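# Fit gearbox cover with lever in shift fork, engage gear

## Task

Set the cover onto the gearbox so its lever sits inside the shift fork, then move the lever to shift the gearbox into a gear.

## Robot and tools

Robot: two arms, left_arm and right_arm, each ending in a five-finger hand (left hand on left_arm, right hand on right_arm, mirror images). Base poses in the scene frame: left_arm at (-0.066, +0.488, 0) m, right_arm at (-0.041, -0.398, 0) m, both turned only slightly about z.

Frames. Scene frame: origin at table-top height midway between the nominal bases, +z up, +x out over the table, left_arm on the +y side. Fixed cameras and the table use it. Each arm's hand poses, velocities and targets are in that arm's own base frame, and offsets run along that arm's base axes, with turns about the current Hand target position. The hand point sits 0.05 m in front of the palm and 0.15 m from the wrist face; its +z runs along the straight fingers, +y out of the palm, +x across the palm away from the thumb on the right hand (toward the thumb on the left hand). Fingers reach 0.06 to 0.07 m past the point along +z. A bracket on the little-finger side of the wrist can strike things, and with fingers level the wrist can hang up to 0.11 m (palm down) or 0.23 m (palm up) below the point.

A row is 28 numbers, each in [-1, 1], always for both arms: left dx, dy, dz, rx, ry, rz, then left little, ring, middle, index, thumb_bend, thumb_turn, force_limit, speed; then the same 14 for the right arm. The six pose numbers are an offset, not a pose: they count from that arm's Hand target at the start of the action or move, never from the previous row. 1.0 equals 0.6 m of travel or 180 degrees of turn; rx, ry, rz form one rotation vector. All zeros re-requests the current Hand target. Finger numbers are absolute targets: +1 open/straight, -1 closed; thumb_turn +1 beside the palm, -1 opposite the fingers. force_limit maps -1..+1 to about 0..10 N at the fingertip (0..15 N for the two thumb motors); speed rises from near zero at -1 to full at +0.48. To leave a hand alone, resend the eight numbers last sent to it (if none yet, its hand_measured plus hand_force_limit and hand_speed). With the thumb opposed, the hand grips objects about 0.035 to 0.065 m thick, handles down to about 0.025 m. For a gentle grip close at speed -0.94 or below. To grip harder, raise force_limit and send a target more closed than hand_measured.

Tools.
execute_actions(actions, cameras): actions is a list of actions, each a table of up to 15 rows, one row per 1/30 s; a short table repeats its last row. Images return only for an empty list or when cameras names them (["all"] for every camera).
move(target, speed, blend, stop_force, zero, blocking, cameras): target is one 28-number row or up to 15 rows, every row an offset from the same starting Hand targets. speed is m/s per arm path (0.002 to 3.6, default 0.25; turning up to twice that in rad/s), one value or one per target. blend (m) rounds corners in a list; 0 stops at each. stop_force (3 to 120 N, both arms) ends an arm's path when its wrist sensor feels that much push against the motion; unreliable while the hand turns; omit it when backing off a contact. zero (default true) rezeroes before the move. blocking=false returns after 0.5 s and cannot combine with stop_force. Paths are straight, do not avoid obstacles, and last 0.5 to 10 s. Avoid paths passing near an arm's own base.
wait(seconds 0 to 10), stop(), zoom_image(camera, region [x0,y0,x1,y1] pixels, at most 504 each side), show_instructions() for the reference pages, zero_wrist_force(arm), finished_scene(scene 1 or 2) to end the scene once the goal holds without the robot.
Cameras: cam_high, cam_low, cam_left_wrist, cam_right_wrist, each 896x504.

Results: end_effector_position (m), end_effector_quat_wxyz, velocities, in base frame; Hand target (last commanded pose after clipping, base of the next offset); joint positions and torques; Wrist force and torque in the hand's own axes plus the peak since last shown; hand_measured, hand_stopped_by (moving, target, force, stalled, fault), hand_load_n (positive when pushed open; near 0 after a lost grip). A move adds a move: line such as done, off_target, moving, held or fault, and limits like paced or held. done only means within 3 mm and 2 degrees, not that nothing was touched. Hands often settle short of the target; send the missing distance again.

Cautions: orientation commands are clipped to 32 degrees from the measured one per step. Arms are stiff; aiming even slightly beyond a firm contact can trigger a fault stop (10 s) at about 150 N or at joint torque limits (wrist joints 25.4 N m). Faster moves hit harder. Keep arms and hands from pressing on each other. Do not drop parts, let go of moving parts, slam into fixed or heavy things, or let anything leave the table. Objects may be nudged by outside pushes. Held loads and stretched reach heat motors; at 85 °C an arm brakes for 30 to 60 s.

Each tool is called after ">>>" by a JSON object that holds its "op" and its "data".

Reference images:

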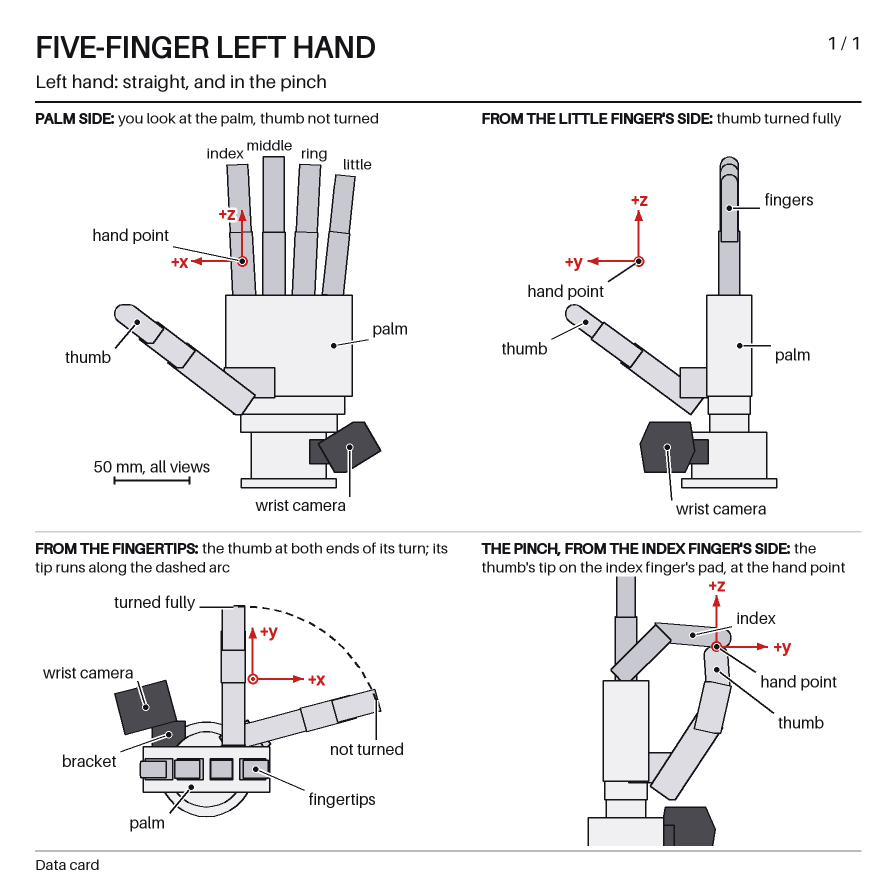

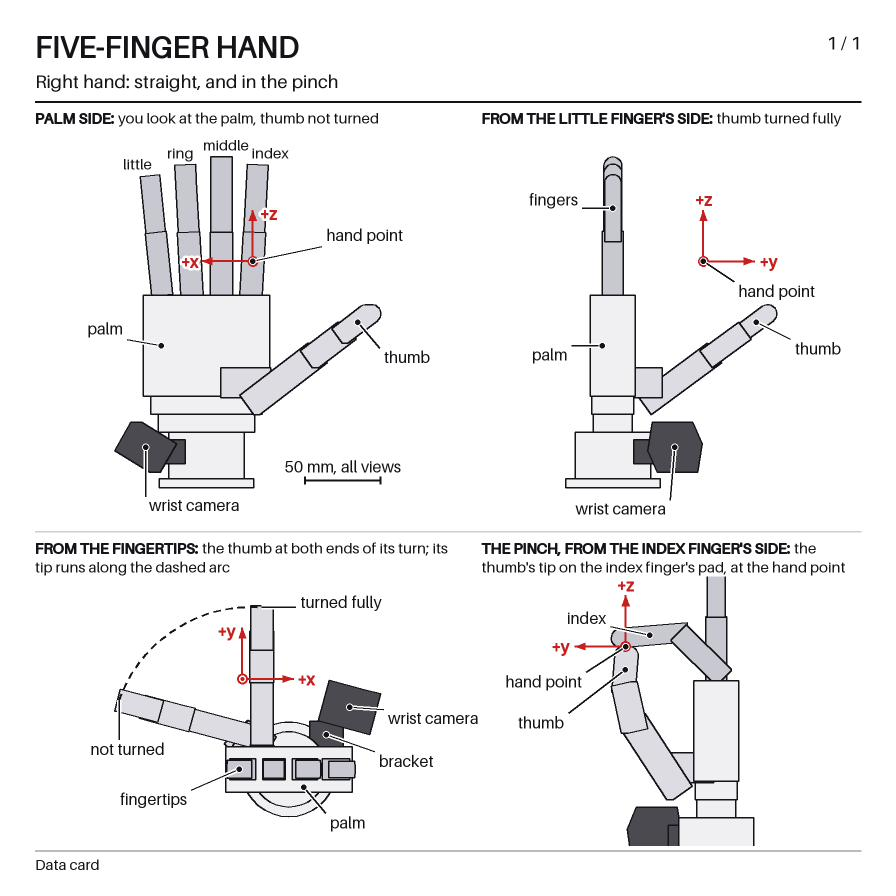

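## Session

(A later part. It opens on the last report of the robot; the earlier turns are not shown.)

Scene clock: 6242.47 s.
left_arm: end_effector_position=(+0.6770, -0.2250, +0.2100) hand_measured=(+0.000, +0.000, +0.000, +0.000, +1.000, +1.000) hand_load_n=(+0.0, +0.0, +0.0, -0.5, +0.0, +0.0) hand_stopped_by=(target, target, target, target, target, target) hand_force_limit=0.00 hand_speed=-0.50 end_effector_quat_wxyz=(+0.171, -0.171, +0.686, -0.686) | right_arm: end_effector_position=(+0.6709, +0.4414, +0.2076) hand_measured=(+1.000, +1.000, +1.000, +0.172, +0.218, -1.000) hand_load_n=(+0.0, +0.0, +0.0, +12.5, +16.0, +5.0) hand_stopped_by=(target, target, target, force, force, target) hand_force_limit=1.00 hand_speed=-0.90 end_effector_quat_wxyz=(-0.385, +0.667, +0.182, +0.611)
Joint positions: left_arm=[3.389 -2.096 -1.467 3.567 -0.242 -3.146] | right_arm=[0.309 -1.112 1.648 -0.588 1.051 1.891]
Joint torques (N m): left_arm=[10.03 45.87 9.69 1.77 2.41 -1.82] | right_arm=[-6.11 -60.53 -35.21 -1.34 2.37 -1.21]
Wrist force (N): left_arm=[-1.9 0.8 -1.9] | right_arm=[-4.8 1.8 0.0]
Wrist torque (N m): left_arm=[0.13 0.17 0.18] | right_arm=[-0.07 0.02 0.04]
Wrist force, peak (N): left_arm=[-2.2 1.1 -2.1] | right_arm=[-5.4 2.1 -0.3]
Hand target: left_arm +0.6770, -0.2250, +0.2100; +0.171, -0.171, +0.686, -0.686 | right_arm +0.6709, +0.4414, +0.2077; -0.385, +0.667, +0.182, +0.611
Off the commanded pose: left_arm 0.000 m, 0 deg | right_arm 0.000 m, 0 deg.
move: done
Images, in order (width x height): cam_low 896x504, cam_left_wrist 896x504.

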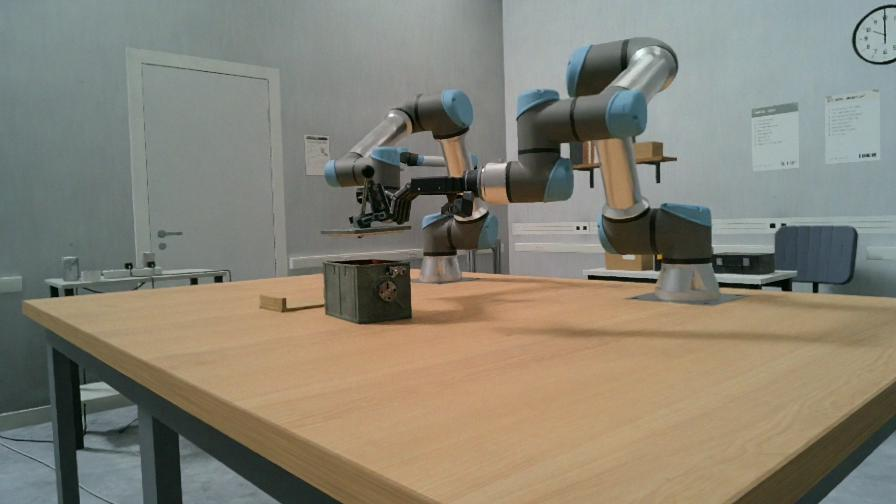

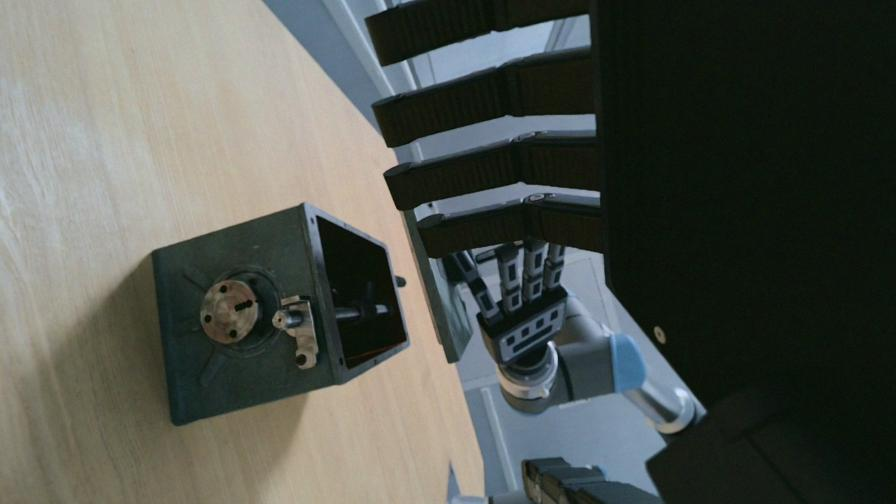

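>>> {"op": "move", "data": {"target": [[0,0,0,0,0,0,0,0,0,0,1,1,0,-0.5,-0.016,-0.333,0.01,0,0,0,1,1,1,-0.5,-0.6,-1,1.0,-0.9],[-0.0408,-0.27,0.16,0,0,0,0,0,0,0,1,1,0,-0.5,-0.016,-0.333,0.01,0,0,0,1,1,1,-0.5,-0.6,-1,1.0,-0.9]], "speed": 0.12, "cameras": ["all"]}}

>>> {"op": "zoom_image", "data": {"camera": "cam_left_wrist", "region": [0, 100, 360, 460]}}

Scene clock: 6268.73 s.
left_arm: end_effector_position=(+0.6757, -0.2253, +0.2063) hand_measured=(+0.000, +0.000, +0.000, +0.000, +1.000, +1.000) hand_load_n=(+0.0, +0.0, +0.0, +0.0, +0.0, -0.5) hand_stopped_by=(target, target, target, target, target, target) hand_force_limit=0.00 hand_speed=-0.50 end_effector_quat_wxyz=(+0.168, -0.174, +0.686, -0.686) | right_arm: end_effector_position=(+0.6698, +0.4411, +0.2055) hand_measured=(+1.000, +1.000, +1.000, +0.172, +0.220, -1.000) hand_load_n=(+0.5, +0.0, +0.0, +12.5, +15.5, +5.0) hand_stopped_by=(target, target, target, force, force, target) hand_force_limit=1.00 hand_speed=-0.90 end_effector_quat_wxyz=(-0.385, +0.668, +0.182, +0.610)
Joint positions: left_arm=[3.389 -2.1 -1.471 3.566 -0.242 -3.146] | right_arm=[0.309 -1.112 1.651 -0.585 1.051 1.891]
Joint torques (N m): left_arm=[-0.8 1.07 1.17 0.04 0.08 0.27] | right_arm=[0.28 -0.17 -0.42 -0.11 0.01 0.05]
Wrist force (N): left_arm=[-2.1 1.0 -1.7] | right_arm=[-5.0 2.1 -0.2]
Wrist torque (N m): left_arm=[0.15 0.20 0.15] | right_arm=[-0.01 0.06 0.04]
Wrist force, peak (N): left_arm=[-1.6 7.7 -3.1] | right_arm=[-11.1 2.5 -2.7]
Hand target: left_arm +0.6757, -0.2253, +0.2063; +0.168, -0.174, +0.686, -0.686 | right_arm +0.6698, +0.4411, +0.2055; -0.385, +0.668, +0.182, +0.610
NO CONTROL: BRAKES ON. The controllers of the arms reported an emergency stop while the arms waited for this call, through no command of yours: the brakes are set. The arms may sag a little while they close, then stand still. What the arms strike, push or drop without control can cost score or fail the task. A move or wait that this ends or prevents says "fault": that word means this event, not a fault of the arms. Your reply's later calls are not run. Nothing of this call ran. The arms run no command until a result says that a person gave control back. To wait, call execute_actions with no actions, or call wait with any seconds it accepts: either call returns when control is back, or after at most 30 seconds. The wait itself costs no score and uses none of the scene's actions.
move: fault; path passed 0 of 2 targets

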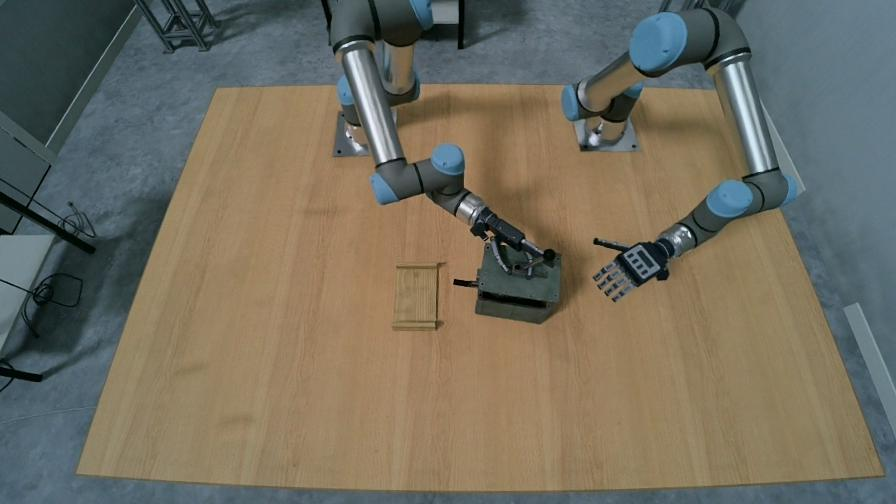

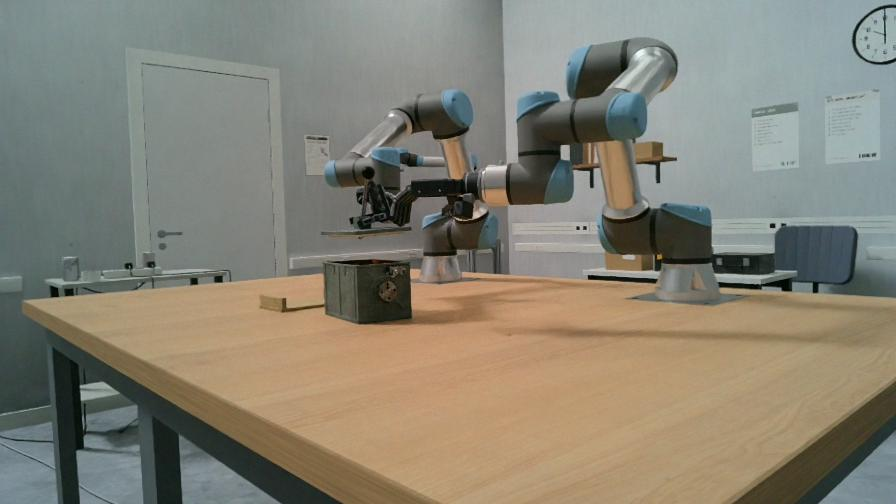

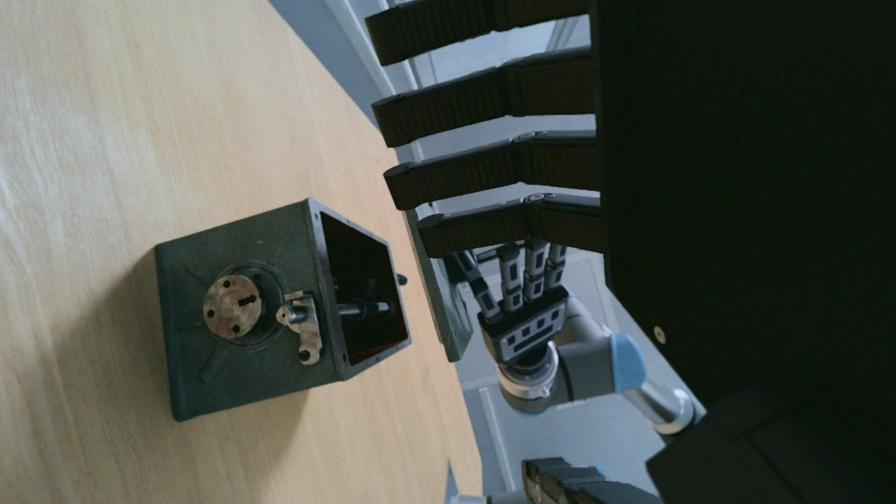

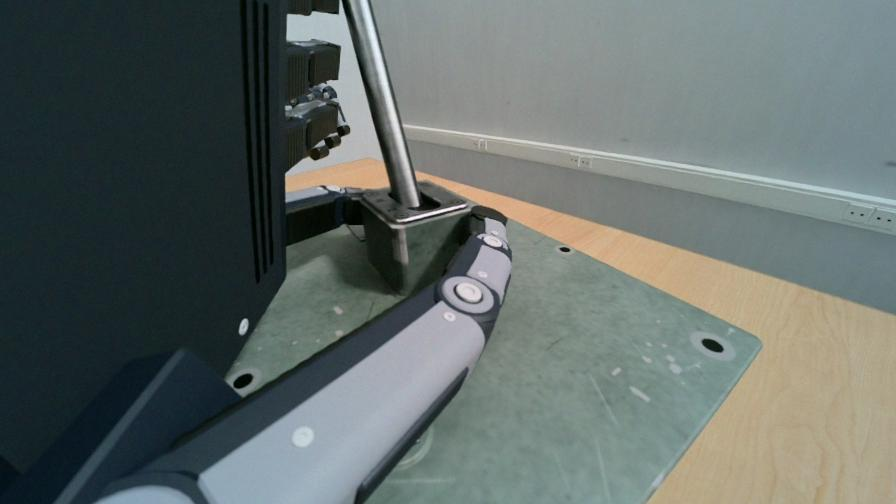

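Scaled by 1.400 from the camera's 896x504 image, which has a finer 1280x720 frame.

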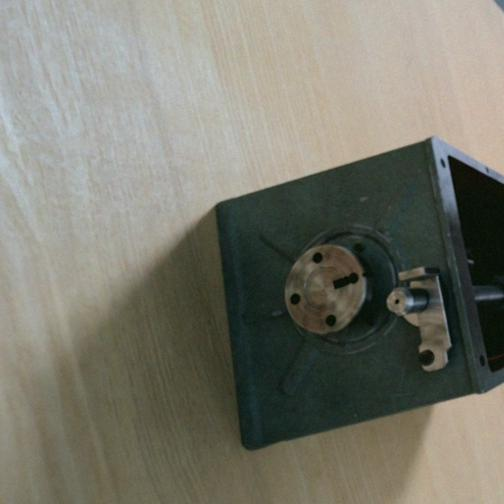

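>>> {"op": "wait", "data": {"seconds": 10}}

Scene clock: 6273.17 s.
left_arm: end_effector_position=(+0.6757, -0.2253, +0.2063) hand_measured=(+0.000, +0.000, +0.000, +0.000, +1.000, +1.000) hand_load_n=(+0.0, +0.0, +0.0, +0.0, +0.0, -0.5) hand_stopped_by=(target, target, target, target, target, target) hand_force_limit=0.00 hand_speed=-0.50 end_effector_quat_wxyz=(+0.168, -0.174, +0.686, -0.686) | right_arm: end_effector_position=(+0.6698, +0.4411, +0.2055) hand_measured=(+1.000, +1.000, +1.000, +0.172, +0.220, -1.000) hand_load_n=(+0.0, +0.0, +0.0, +12.5, +16.0, +4.5) hand_stopped_by=(target, target, target, force, force, target) hand_force_limit=1.00 hand_speed=-0.90 end_effector_quat_wxyz=(-0.385, +0.668, +0.182, +0.610)
Joint positions: left_arm=[3.389 -2.1 -1.471 3.566 -0.242 -3.146] | right_arm=[0.309 -1.112 1.651 -0.585 1.051 1.891]
Joint torques (N m): left_arm=[0.02 0.69 0.72 0.12 0.17 0.27] | right_arm=[-0.34 -0.97 0.17 -0.12 0 -0.27]
Wrist force (N): left_arm=[-1.9 1.1 -1.8] | right_arm=[-5.0 2.1 -0.3]
Wrist torque (N m): left_arm=[0.15 0.16 0.17] | right_arm=[-0.02 0.05 0.04]
Wrist force, peak (N): left_arm=[-2.2 1.1 -2.0] | right_arm=[-5.4 2.0 0.0]
Hand target: left_arm +0.6757, -0.2253, +0.2063; +0.168, -0.174, +0.686, -0.686 | right_arm +0.6698, +0.4411, +0.2055; -0.385, +0.668, +0.182, +0.610
CONTROL GIVEN BACK BY A PERSON. The stop is reset and the motors are on. The brakes are open. The arms hold where they came to rest, not your last command. If the arms lie or press on each other, first move them apart, starting from their current pose. A hard hit or press between them can end the scene. Commands run again from your next reply on.
wait: 0.00 of 10 s (a fault stop came first)

>>> {"op": "move", "data": {"target": [[0,0,0,0,0,0,0,0,0,0,1,1,0,-0.5,-0.016,-0.333,0.01,0,0,0,1,1,1,-0.5,-0.6,-1,1.0,-0.9],[-0.0408,-0.27,0.16,0,0,0,0,0,0,0,1,1,0,-0.5,-0.016,-0.333,0.01,0,0,0,1,1,1,-0.5,-0.6,-1,1.0,-0.9]], "speed": 0.12, "cameras": ["all"]}}

>>> {"op": "zoom_image", "data": {"camera": "cam_left_wrist", "region": [0, 100, 360, 460]}}

Scene clock: 6285.13 s.
left_arm: end_effector_position=(+0.6513, -0.3873, +0.3023) hand_measured=(+0.000, +0.000, +0.000, +0.000, +1.000, +1.000) hand_load_n=(+0.0, +0.0, +0.0, +0.0, +0.0, -0.5) hand_stopped_by=(target, target, target, target, target, target) hand_force_limit=0.00 hand_speed=-0.50 end_effector_quat_wxyz=(+0.168, -0.174, +0.686, -0.687) | right_arm: end_effector_position=(+0.6602, +0.2413, +0.2115) hand_measured=(+1.000, +1.000, +1.000, +0.172, +0.220, -1.000) hand_load_n=(+0.0, +0.0, +0.0, +12.5, +16.0, +5.0) hand_stopped_by=(target, target, target, force, force, target) hand_force_limit=1.00 hand_speed=-0.90 end_effector_quat_wxyz=(-0.385, +0.668, +0.182, +0.610)
Joint positions: left_arm=[3.109 -2.017 -1.34 3.355 -0.521 -3.149] | right_arm=[-0.1 -1.298 1.905 -0.674 0.643 1.922]
Joint torques (N m): left_arm=[-11.41 29.23 29.75 -0.28 -2.14 2.52] | right_arm=[-10.79 -49.55 -13.84 -4.35 -2.49 2.13]
Wrist force (N): left_arm=[-1.9 1.2 -2.0] | right_arm=[-5.0 1.7 0.1]
Wrist torque (N m): left_arm=[0.21 0.17 0.02] | right_arm=[-0.10 0.03 -0.18]
Wrist force, peak (N): left_arm=[-2.4 1.6 -2.5] | right_arm=[-6.1 1.2 0.7]
Hand target: left_arm +0.6513, -0.3873, +0.3023; +0.168, -0.174, +0.686, -0.686 | right_arm +0.6602, +0.2413, +0.2115; -0.385, +0.668, +0.182, +0.610
Off the commanded pose: left_arm 0.000 m, 0 deg | right_arm 0.000 m, 0 deg.
CONTROL GIVEN BACK BY A PERSON, as an earlier result said. Commands run again.
move: done

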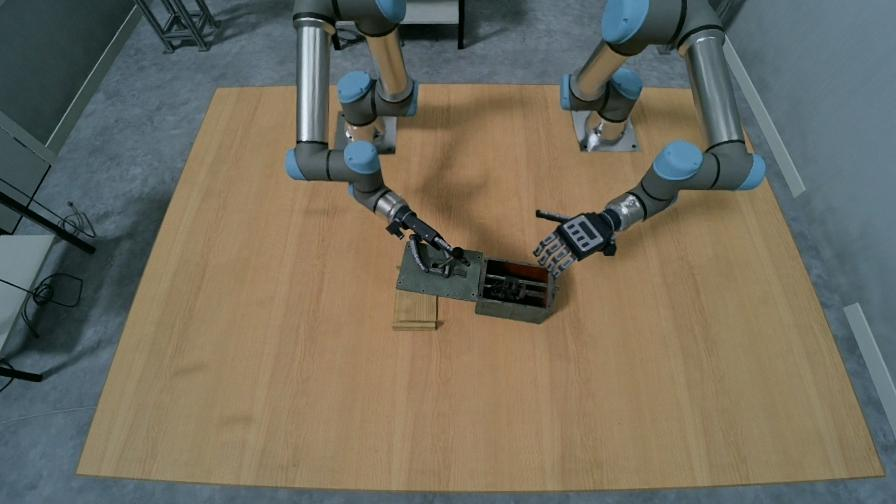

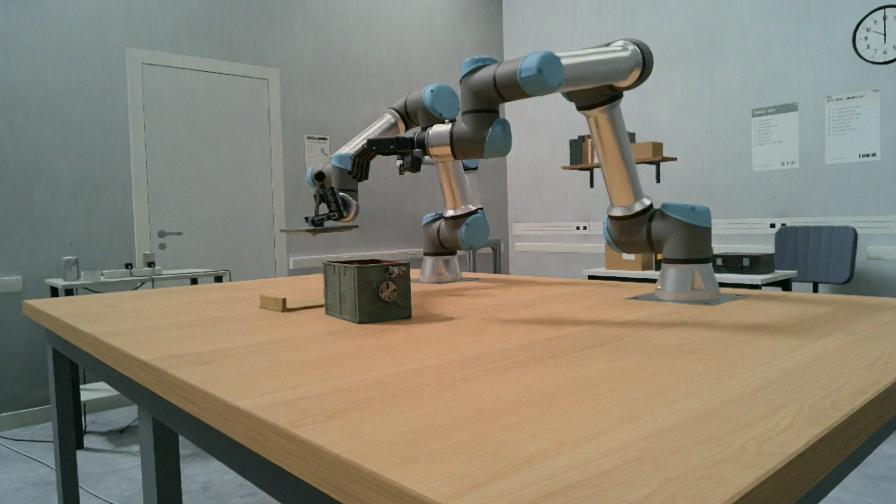

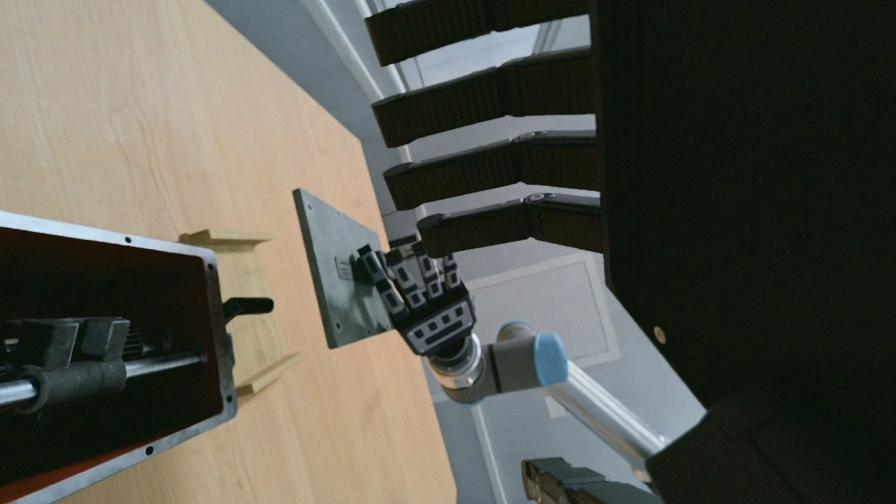

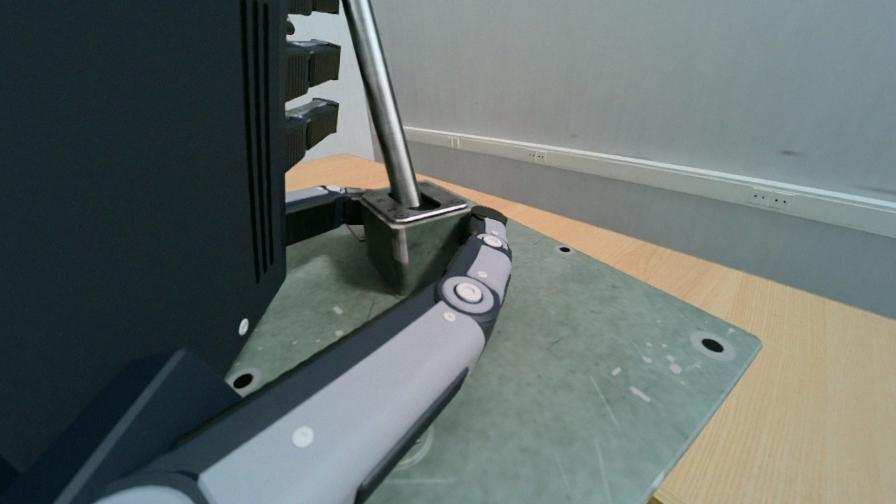

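Scaled by 1.400 from the camera's 896x504 image, which has a finer 1280x720 frame.

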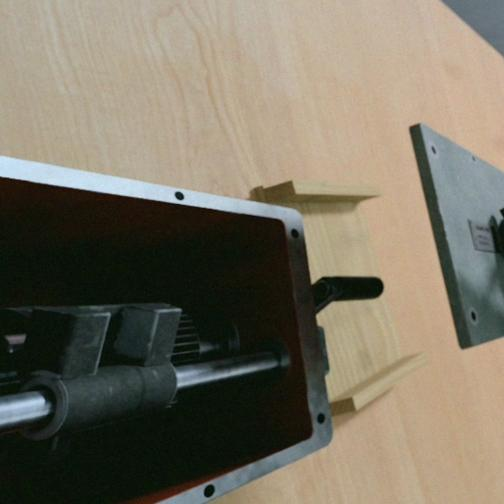

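>>> {"op": "zoom_image", "data": {"camera": "cam_left_wrist", "region": [0, 270, 200, 430]}}

>>> {"op": "zoom_image", "data": {"camera": "cam_high", "region": [470, 245, 570, 330]}}

Scaled by 2.520 from the camera's 896x504 image, which has a finer 1280x720 frame.

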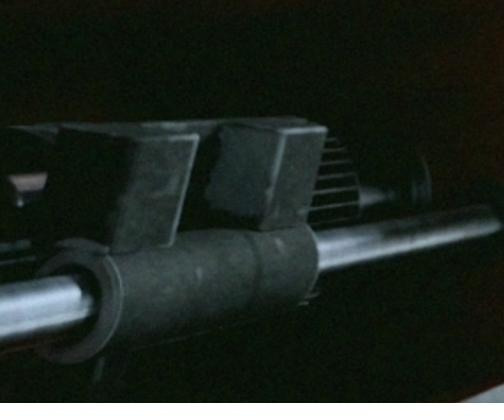

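Scaled by 5.040 from the camera's 896x504 image, which has a finer 1280x720 frame.

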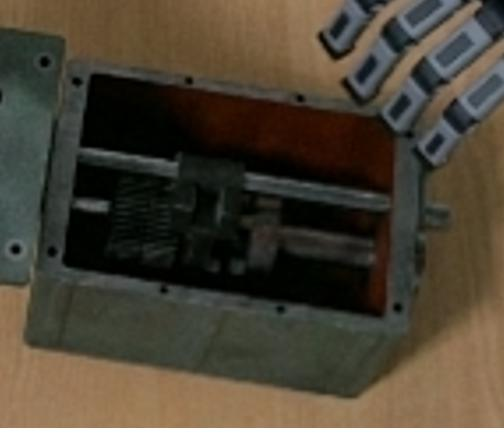

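>>> {"op": "zoom_image", "data": {"camera": "cam_high", "region": [495, 265, 535, 305]}}

>>> {"op": "zoom_image", "data": {"camera": "cam_left_wrist", "region": [0, 300, 120, 400]}}

Scaled by 12.600 from the camera's 896x504 image, which has a finer 1280x720 frame.

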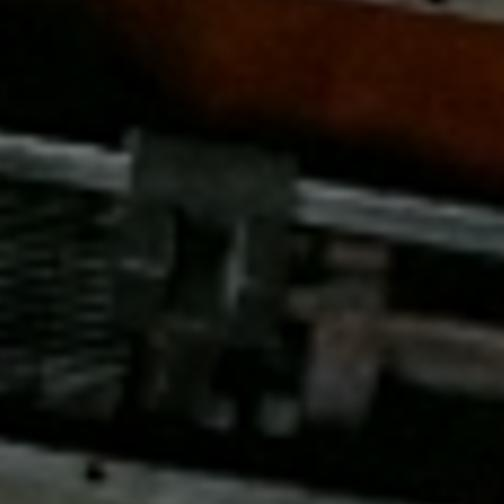

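Scaled by 4.200 from the camera's 896x504 image, which has a finer 1280x720 frame.

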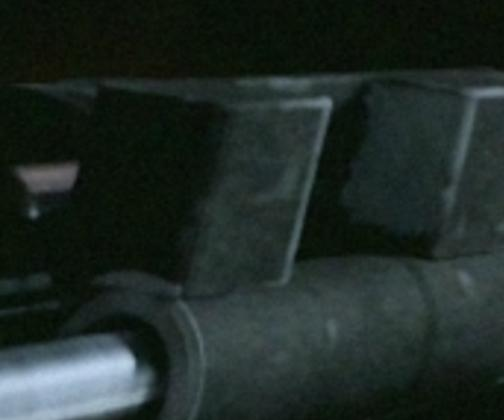

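>>> {"op": "zoom_image", "data": {"camera": "cam_high", "region": [390, 235, 490, 305]}}

>>> {"op": "zoom_image", "data": {"camera": "cam_high", "region": [415, 240, 475, 285]}}

Scaled by 5.040 from the camera's 896x504 image, which has a finer 1280x720 frame.

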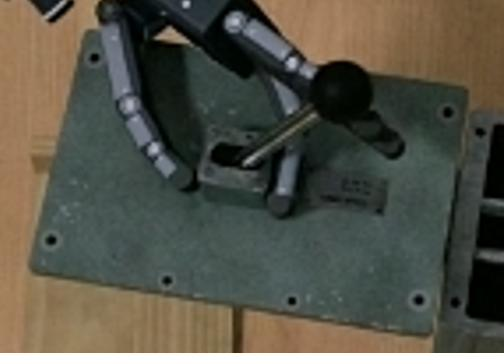

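Scaled by 8.400 from the camera's 896x504 image, which has a finer 1280x720 frame.

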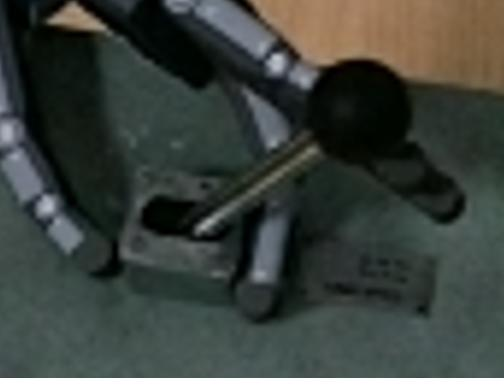

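>>> {"op": "move", "data": {"target": [[0.0408,0.27,-0.2,0,0,0,0,0,0,0,1,1,0,-0.5,0,0,0,0,0,0,1,1,1,-0.5,-0.6,-1,1.0,-0.9],[0.0408,0.27,-0.2,0,0,0,0,0,0,0,1,1,0,-0.5,0.016,0.3345,-0.04,0,0,0,1,1,1,-0.5,-0.6,-1,1.0,-0.9]], "speed": 0.12, "cameras": ["all"]}}

>>> {"op": "zoom_image", "data": {"camera": "cam_low", "region": [316, 225, 371, 275]}}

>>> {"op": "zoom_image", "data": {"camera": "cam_low", "region": [363, 225, 418, 275]}}

>>> {"op": "zoom_image", "data": {"camera": "cam_left_wrist", "region": [270, 160, 470, 400]}}

Scene clock: 6518.53 s.
left_arm: end_effector_position=(+0.6757, -0.2253, +0.1823) hand_measured=(+0.000, +0.000, +0.000, +0.000, +1.000, +1.000) hand_load_n=(+0.0, +0.0, +0.0, +0.0, +0.0, +0.0) hand_stopped_by=(target, target, target, target, target, target) hand_force_limit=0.00 hand_speed=-0.50 end_effector_quat_wxyz=(+0.168, -0.174, +0.686, -0.686) | right_arm: end_effector_position=(+0.6698, +0.4419, +0.1876) hand_measured=(+1.000, +1.000, +1.000, +0.172, +0.220, -1.000) hand_load_n=(+0.0, +0.0, +0.0, +13.0, +15.5, +4.5) hand_stopped_by=(target, target, target, force, force, target) hand_force_limit=1.00 hand_speed=-0.90 end_effector_quat_wxyz=(-0.385, +0.668, +0.182, +0.610)
Joint positions: left_arm=[3.389 -2.125 -1.498 3.618 -0.242 -3.146] | right_arm=[0.311 -1.088 1.668 -0.626 1.053 1.891]
Joint torques (N m): left_arm=[10.25 40.62 8.53 1.82 2.39 -1.91] | right_arm=[9.53 -37.28 -36.56 -1.04 2.8 -2.69]
Wrist force (N): left_arm=[-2.0 0.9 -1.9] | right_arm=[-5.1 1.8 0.1]
Wrist torque (N m): left_arm=[0.15 0.19 0.16] | right_arm=[-0.07 0.06 0.03]
Wrist force, peak (N): left_arm=[-2.4 1.6 -2.3] | right_arm=[-4.7 3.7 -1.2]
Hand target: left_arm +0.6757, -0.2253, +0.1823; +0.168, -0.174, +0.686, -0.686 | right_arm +0.6698, +0.4420, +0.1875; -0.385, +0.668, +0.182, +0.610
Off the commanded pose: left_arm 0.000 m, 0 deg | right_arm 0.000 m, 0 deg.
move: done

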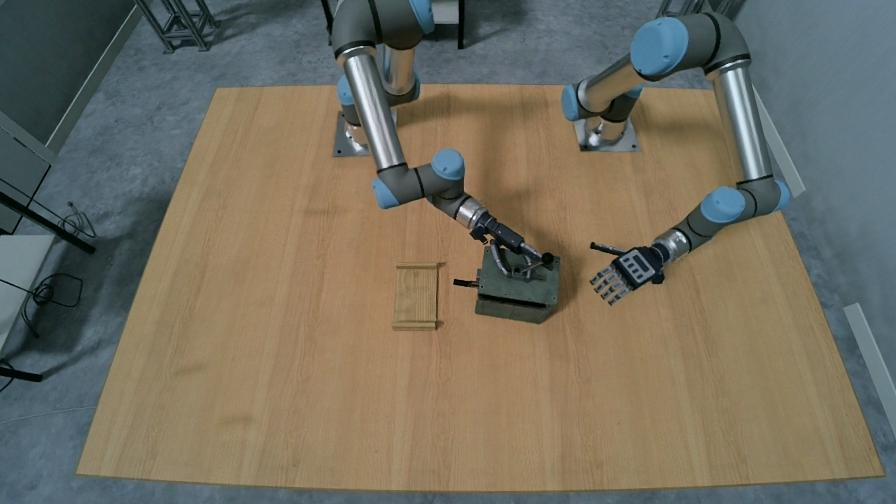

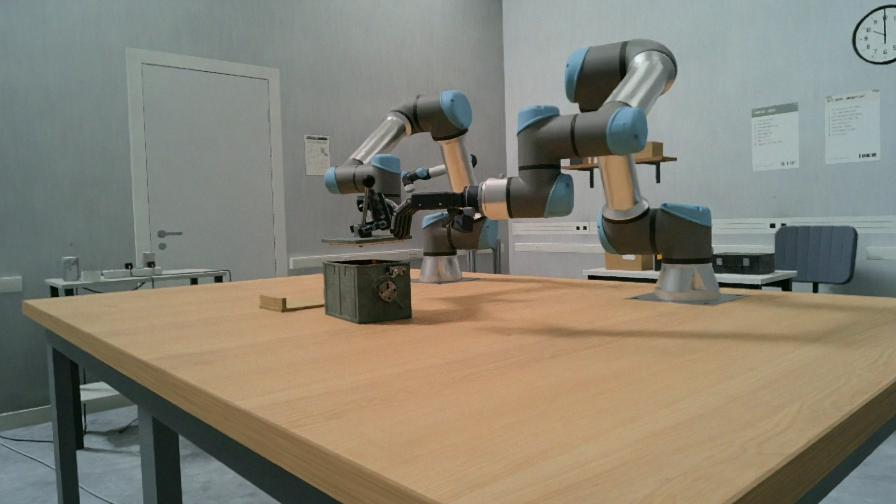

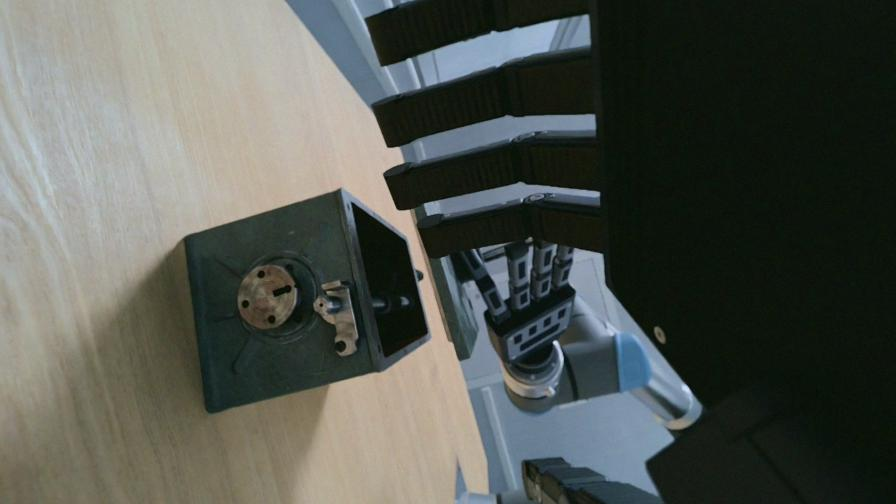

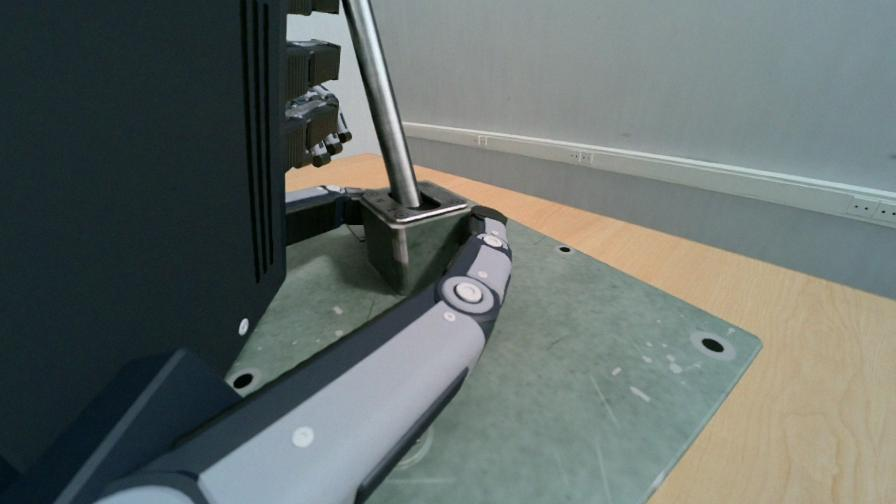

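Scaled by 9.164 from the camera's 896x504 image, which has a finer 1280x720 frame.

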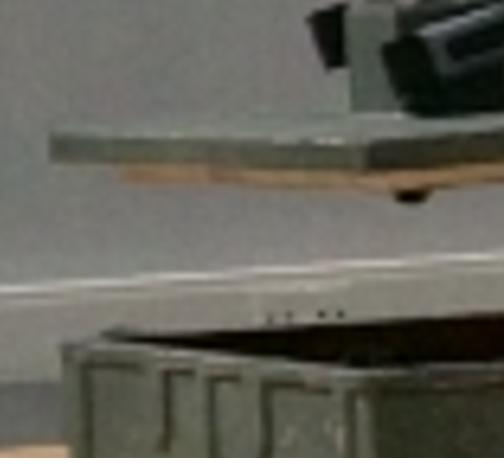

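Scaled by 9.164 from the camera's 896x504 image, which has a finer 1280x720 frame.

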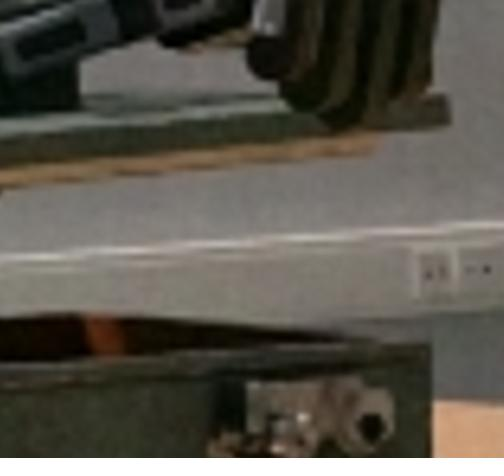

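Scaled by 2.100 from the camera's 896x504 image, which has a finer 1280x720 frame.

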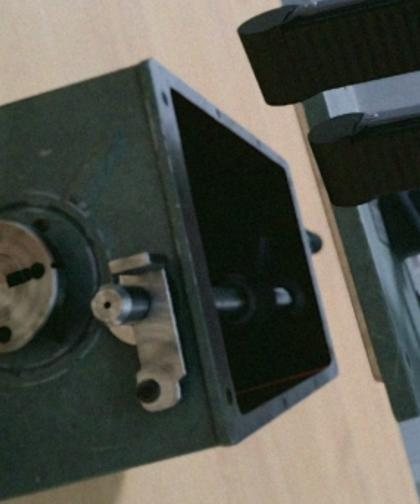

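>>> {"op": "zoom_image", "data": {"camera": "cam_low", "region": [325, 165, 425, 265]}}

Scaled by 5.040 from the camera's 896x504 image, which has a finer 1280x720 frame.

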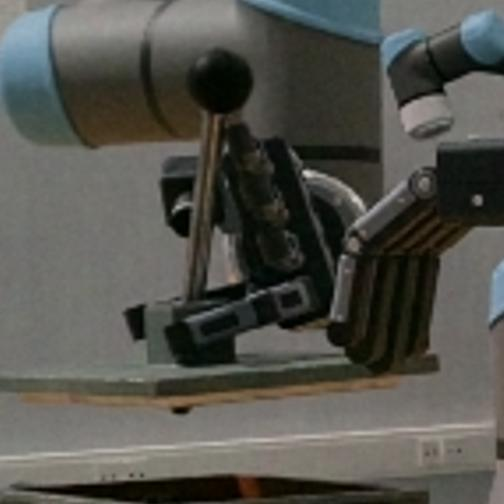

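>>> {"op": "move", "data": {"target": [[0,0,0,0,0,0,0,0,0,0,1,1,0,-0.5,0,0,0,0.0,-0.0115,0,1,1,1,-0.5,-0.6,-1,1.0,-0.9],[-0.14,-0.075,0.25,0.0314,-0.0588,0,0,0,0,0,1,1,0,-0.5,-0.0734,0.0157,0,0,-0.0115,0,1,1,1,-0.5,-0.6,-1,1.0,-0.9]], "speed": 0.1, "cameras": ["all"]}}

>>> {"op": "zoom_image", "data": {"camera": "cam_low", "region": [325, 165, 425, 275]}}

Scene clock: 6606.53 s.
left_arm: end_effector_position=(+0.5918, -0.2703, +0.3322) hand_measured=(+0.000, +0.000, +0.000, +0.000, +1.000, +1.000) hand_load_n=(+0.0, +0.0, +0.0, +0.0, +0.0, -0.5) hand_stopped_by=(target, target, target, target, target, target) hand_force_limit=0.00 hand_speed=-0.50 end_effector_quat_wxyz=(+0.239, -0.102, +0.700, -0.665) | right_arm: end_effector_position=(+0.6258, +0.4514, +0.1875) hand_measured=(+1.000, +1.000, +1.000, +0.172, +0.220, -1.000) hand_load_n=(+0.0, +0.0, +0.0, +12.5, +15.5, +4.5) hand_stopped_by=(target, target, target, force, force, target) hand_force_limit=1.00 hand_speed=-0.90 end_effector_quat_wxyz=(-0.382, +0.657, +0.189, +0.622)
Joint positions: left_arm=[3.333 -1.785 -1.563 3.343 -0.298 -2.937] | right_arm=[0.357 -1.148 1.786 -0.71 1.098 1.874]
Joint torques (N m): left_arm=[-10.95 37.86 29.52 -0.41 -2.35 2.33] | right_arm=[8.45 -57.47 -13.67 -5.36 2.83 -2.76]
Wrist force (N): left_arm=[-1.5 1.1 -1.9] | right_arm=[-5.2 1.5 -0.3]
Wrist torque (N m): left_arm=[0.22 0.14 0.03] | right_arm=[-0.08 0.08 0.02]
Wrist force, peak (N): left_arm=[-2.3 1.4 -1.9] | right_arm=[-5.5 2.3 -0.3]
Hand target: left_arm +0.5917, -0.2703, +0.3323; +0.239, -0.102, +0.700, -0.665 | right_arm +0.6258, +0.4514, +0.1875; -0.382, +0.657, +0.189, +0.622
Off the commanded pose: left_arm 0.000 m, 0 deg | right_arm 0.000 m, 0 deg.
move: done

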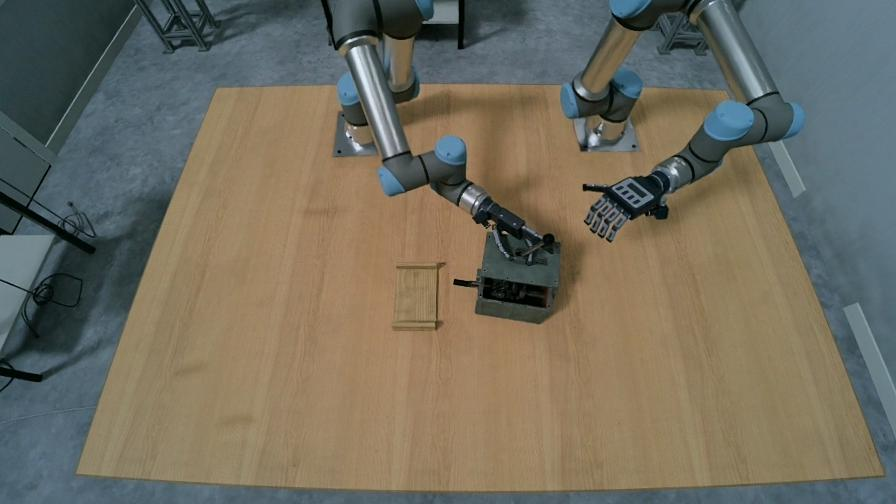

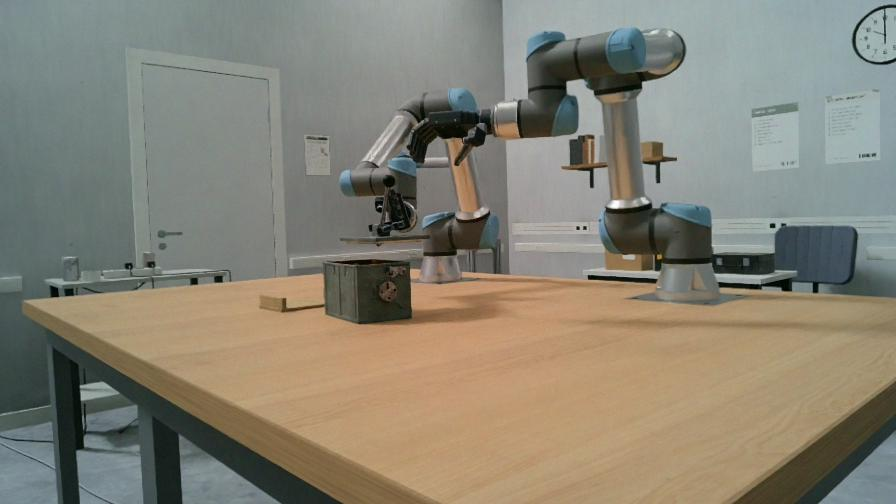

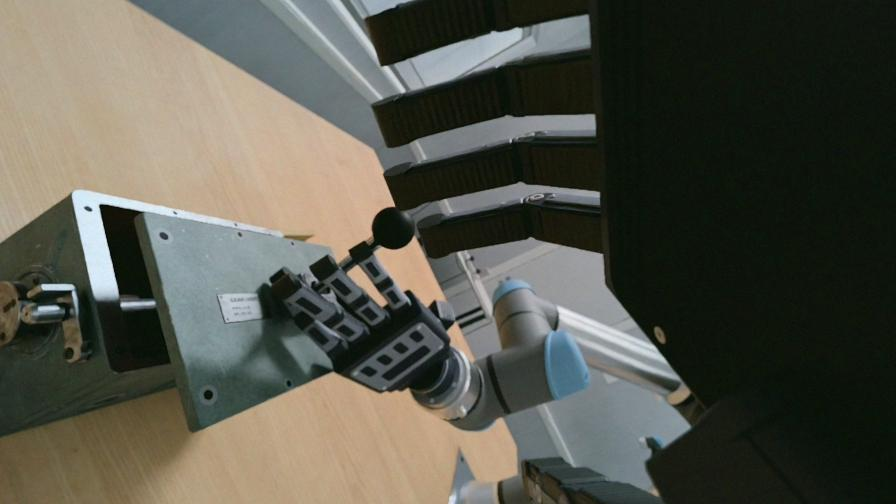

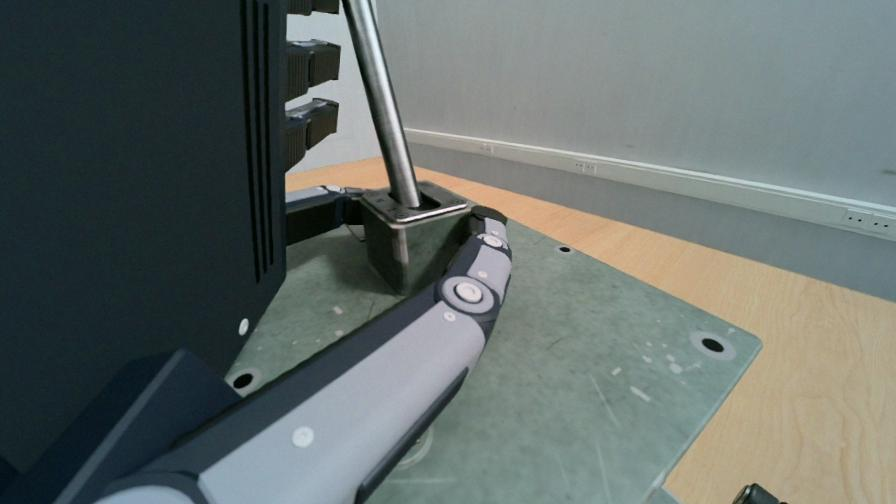

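Scaled by 4.582 from the camera's 896x504 image, which has a finer 1280x720 frame.

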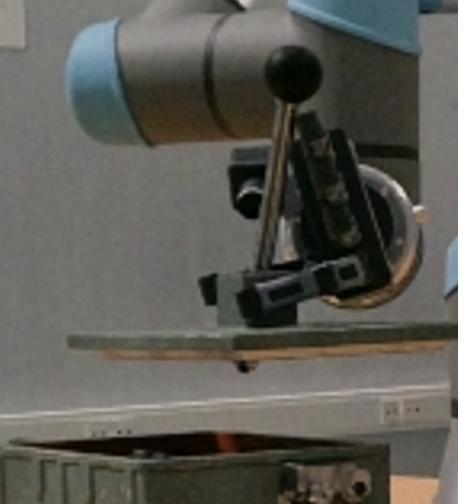

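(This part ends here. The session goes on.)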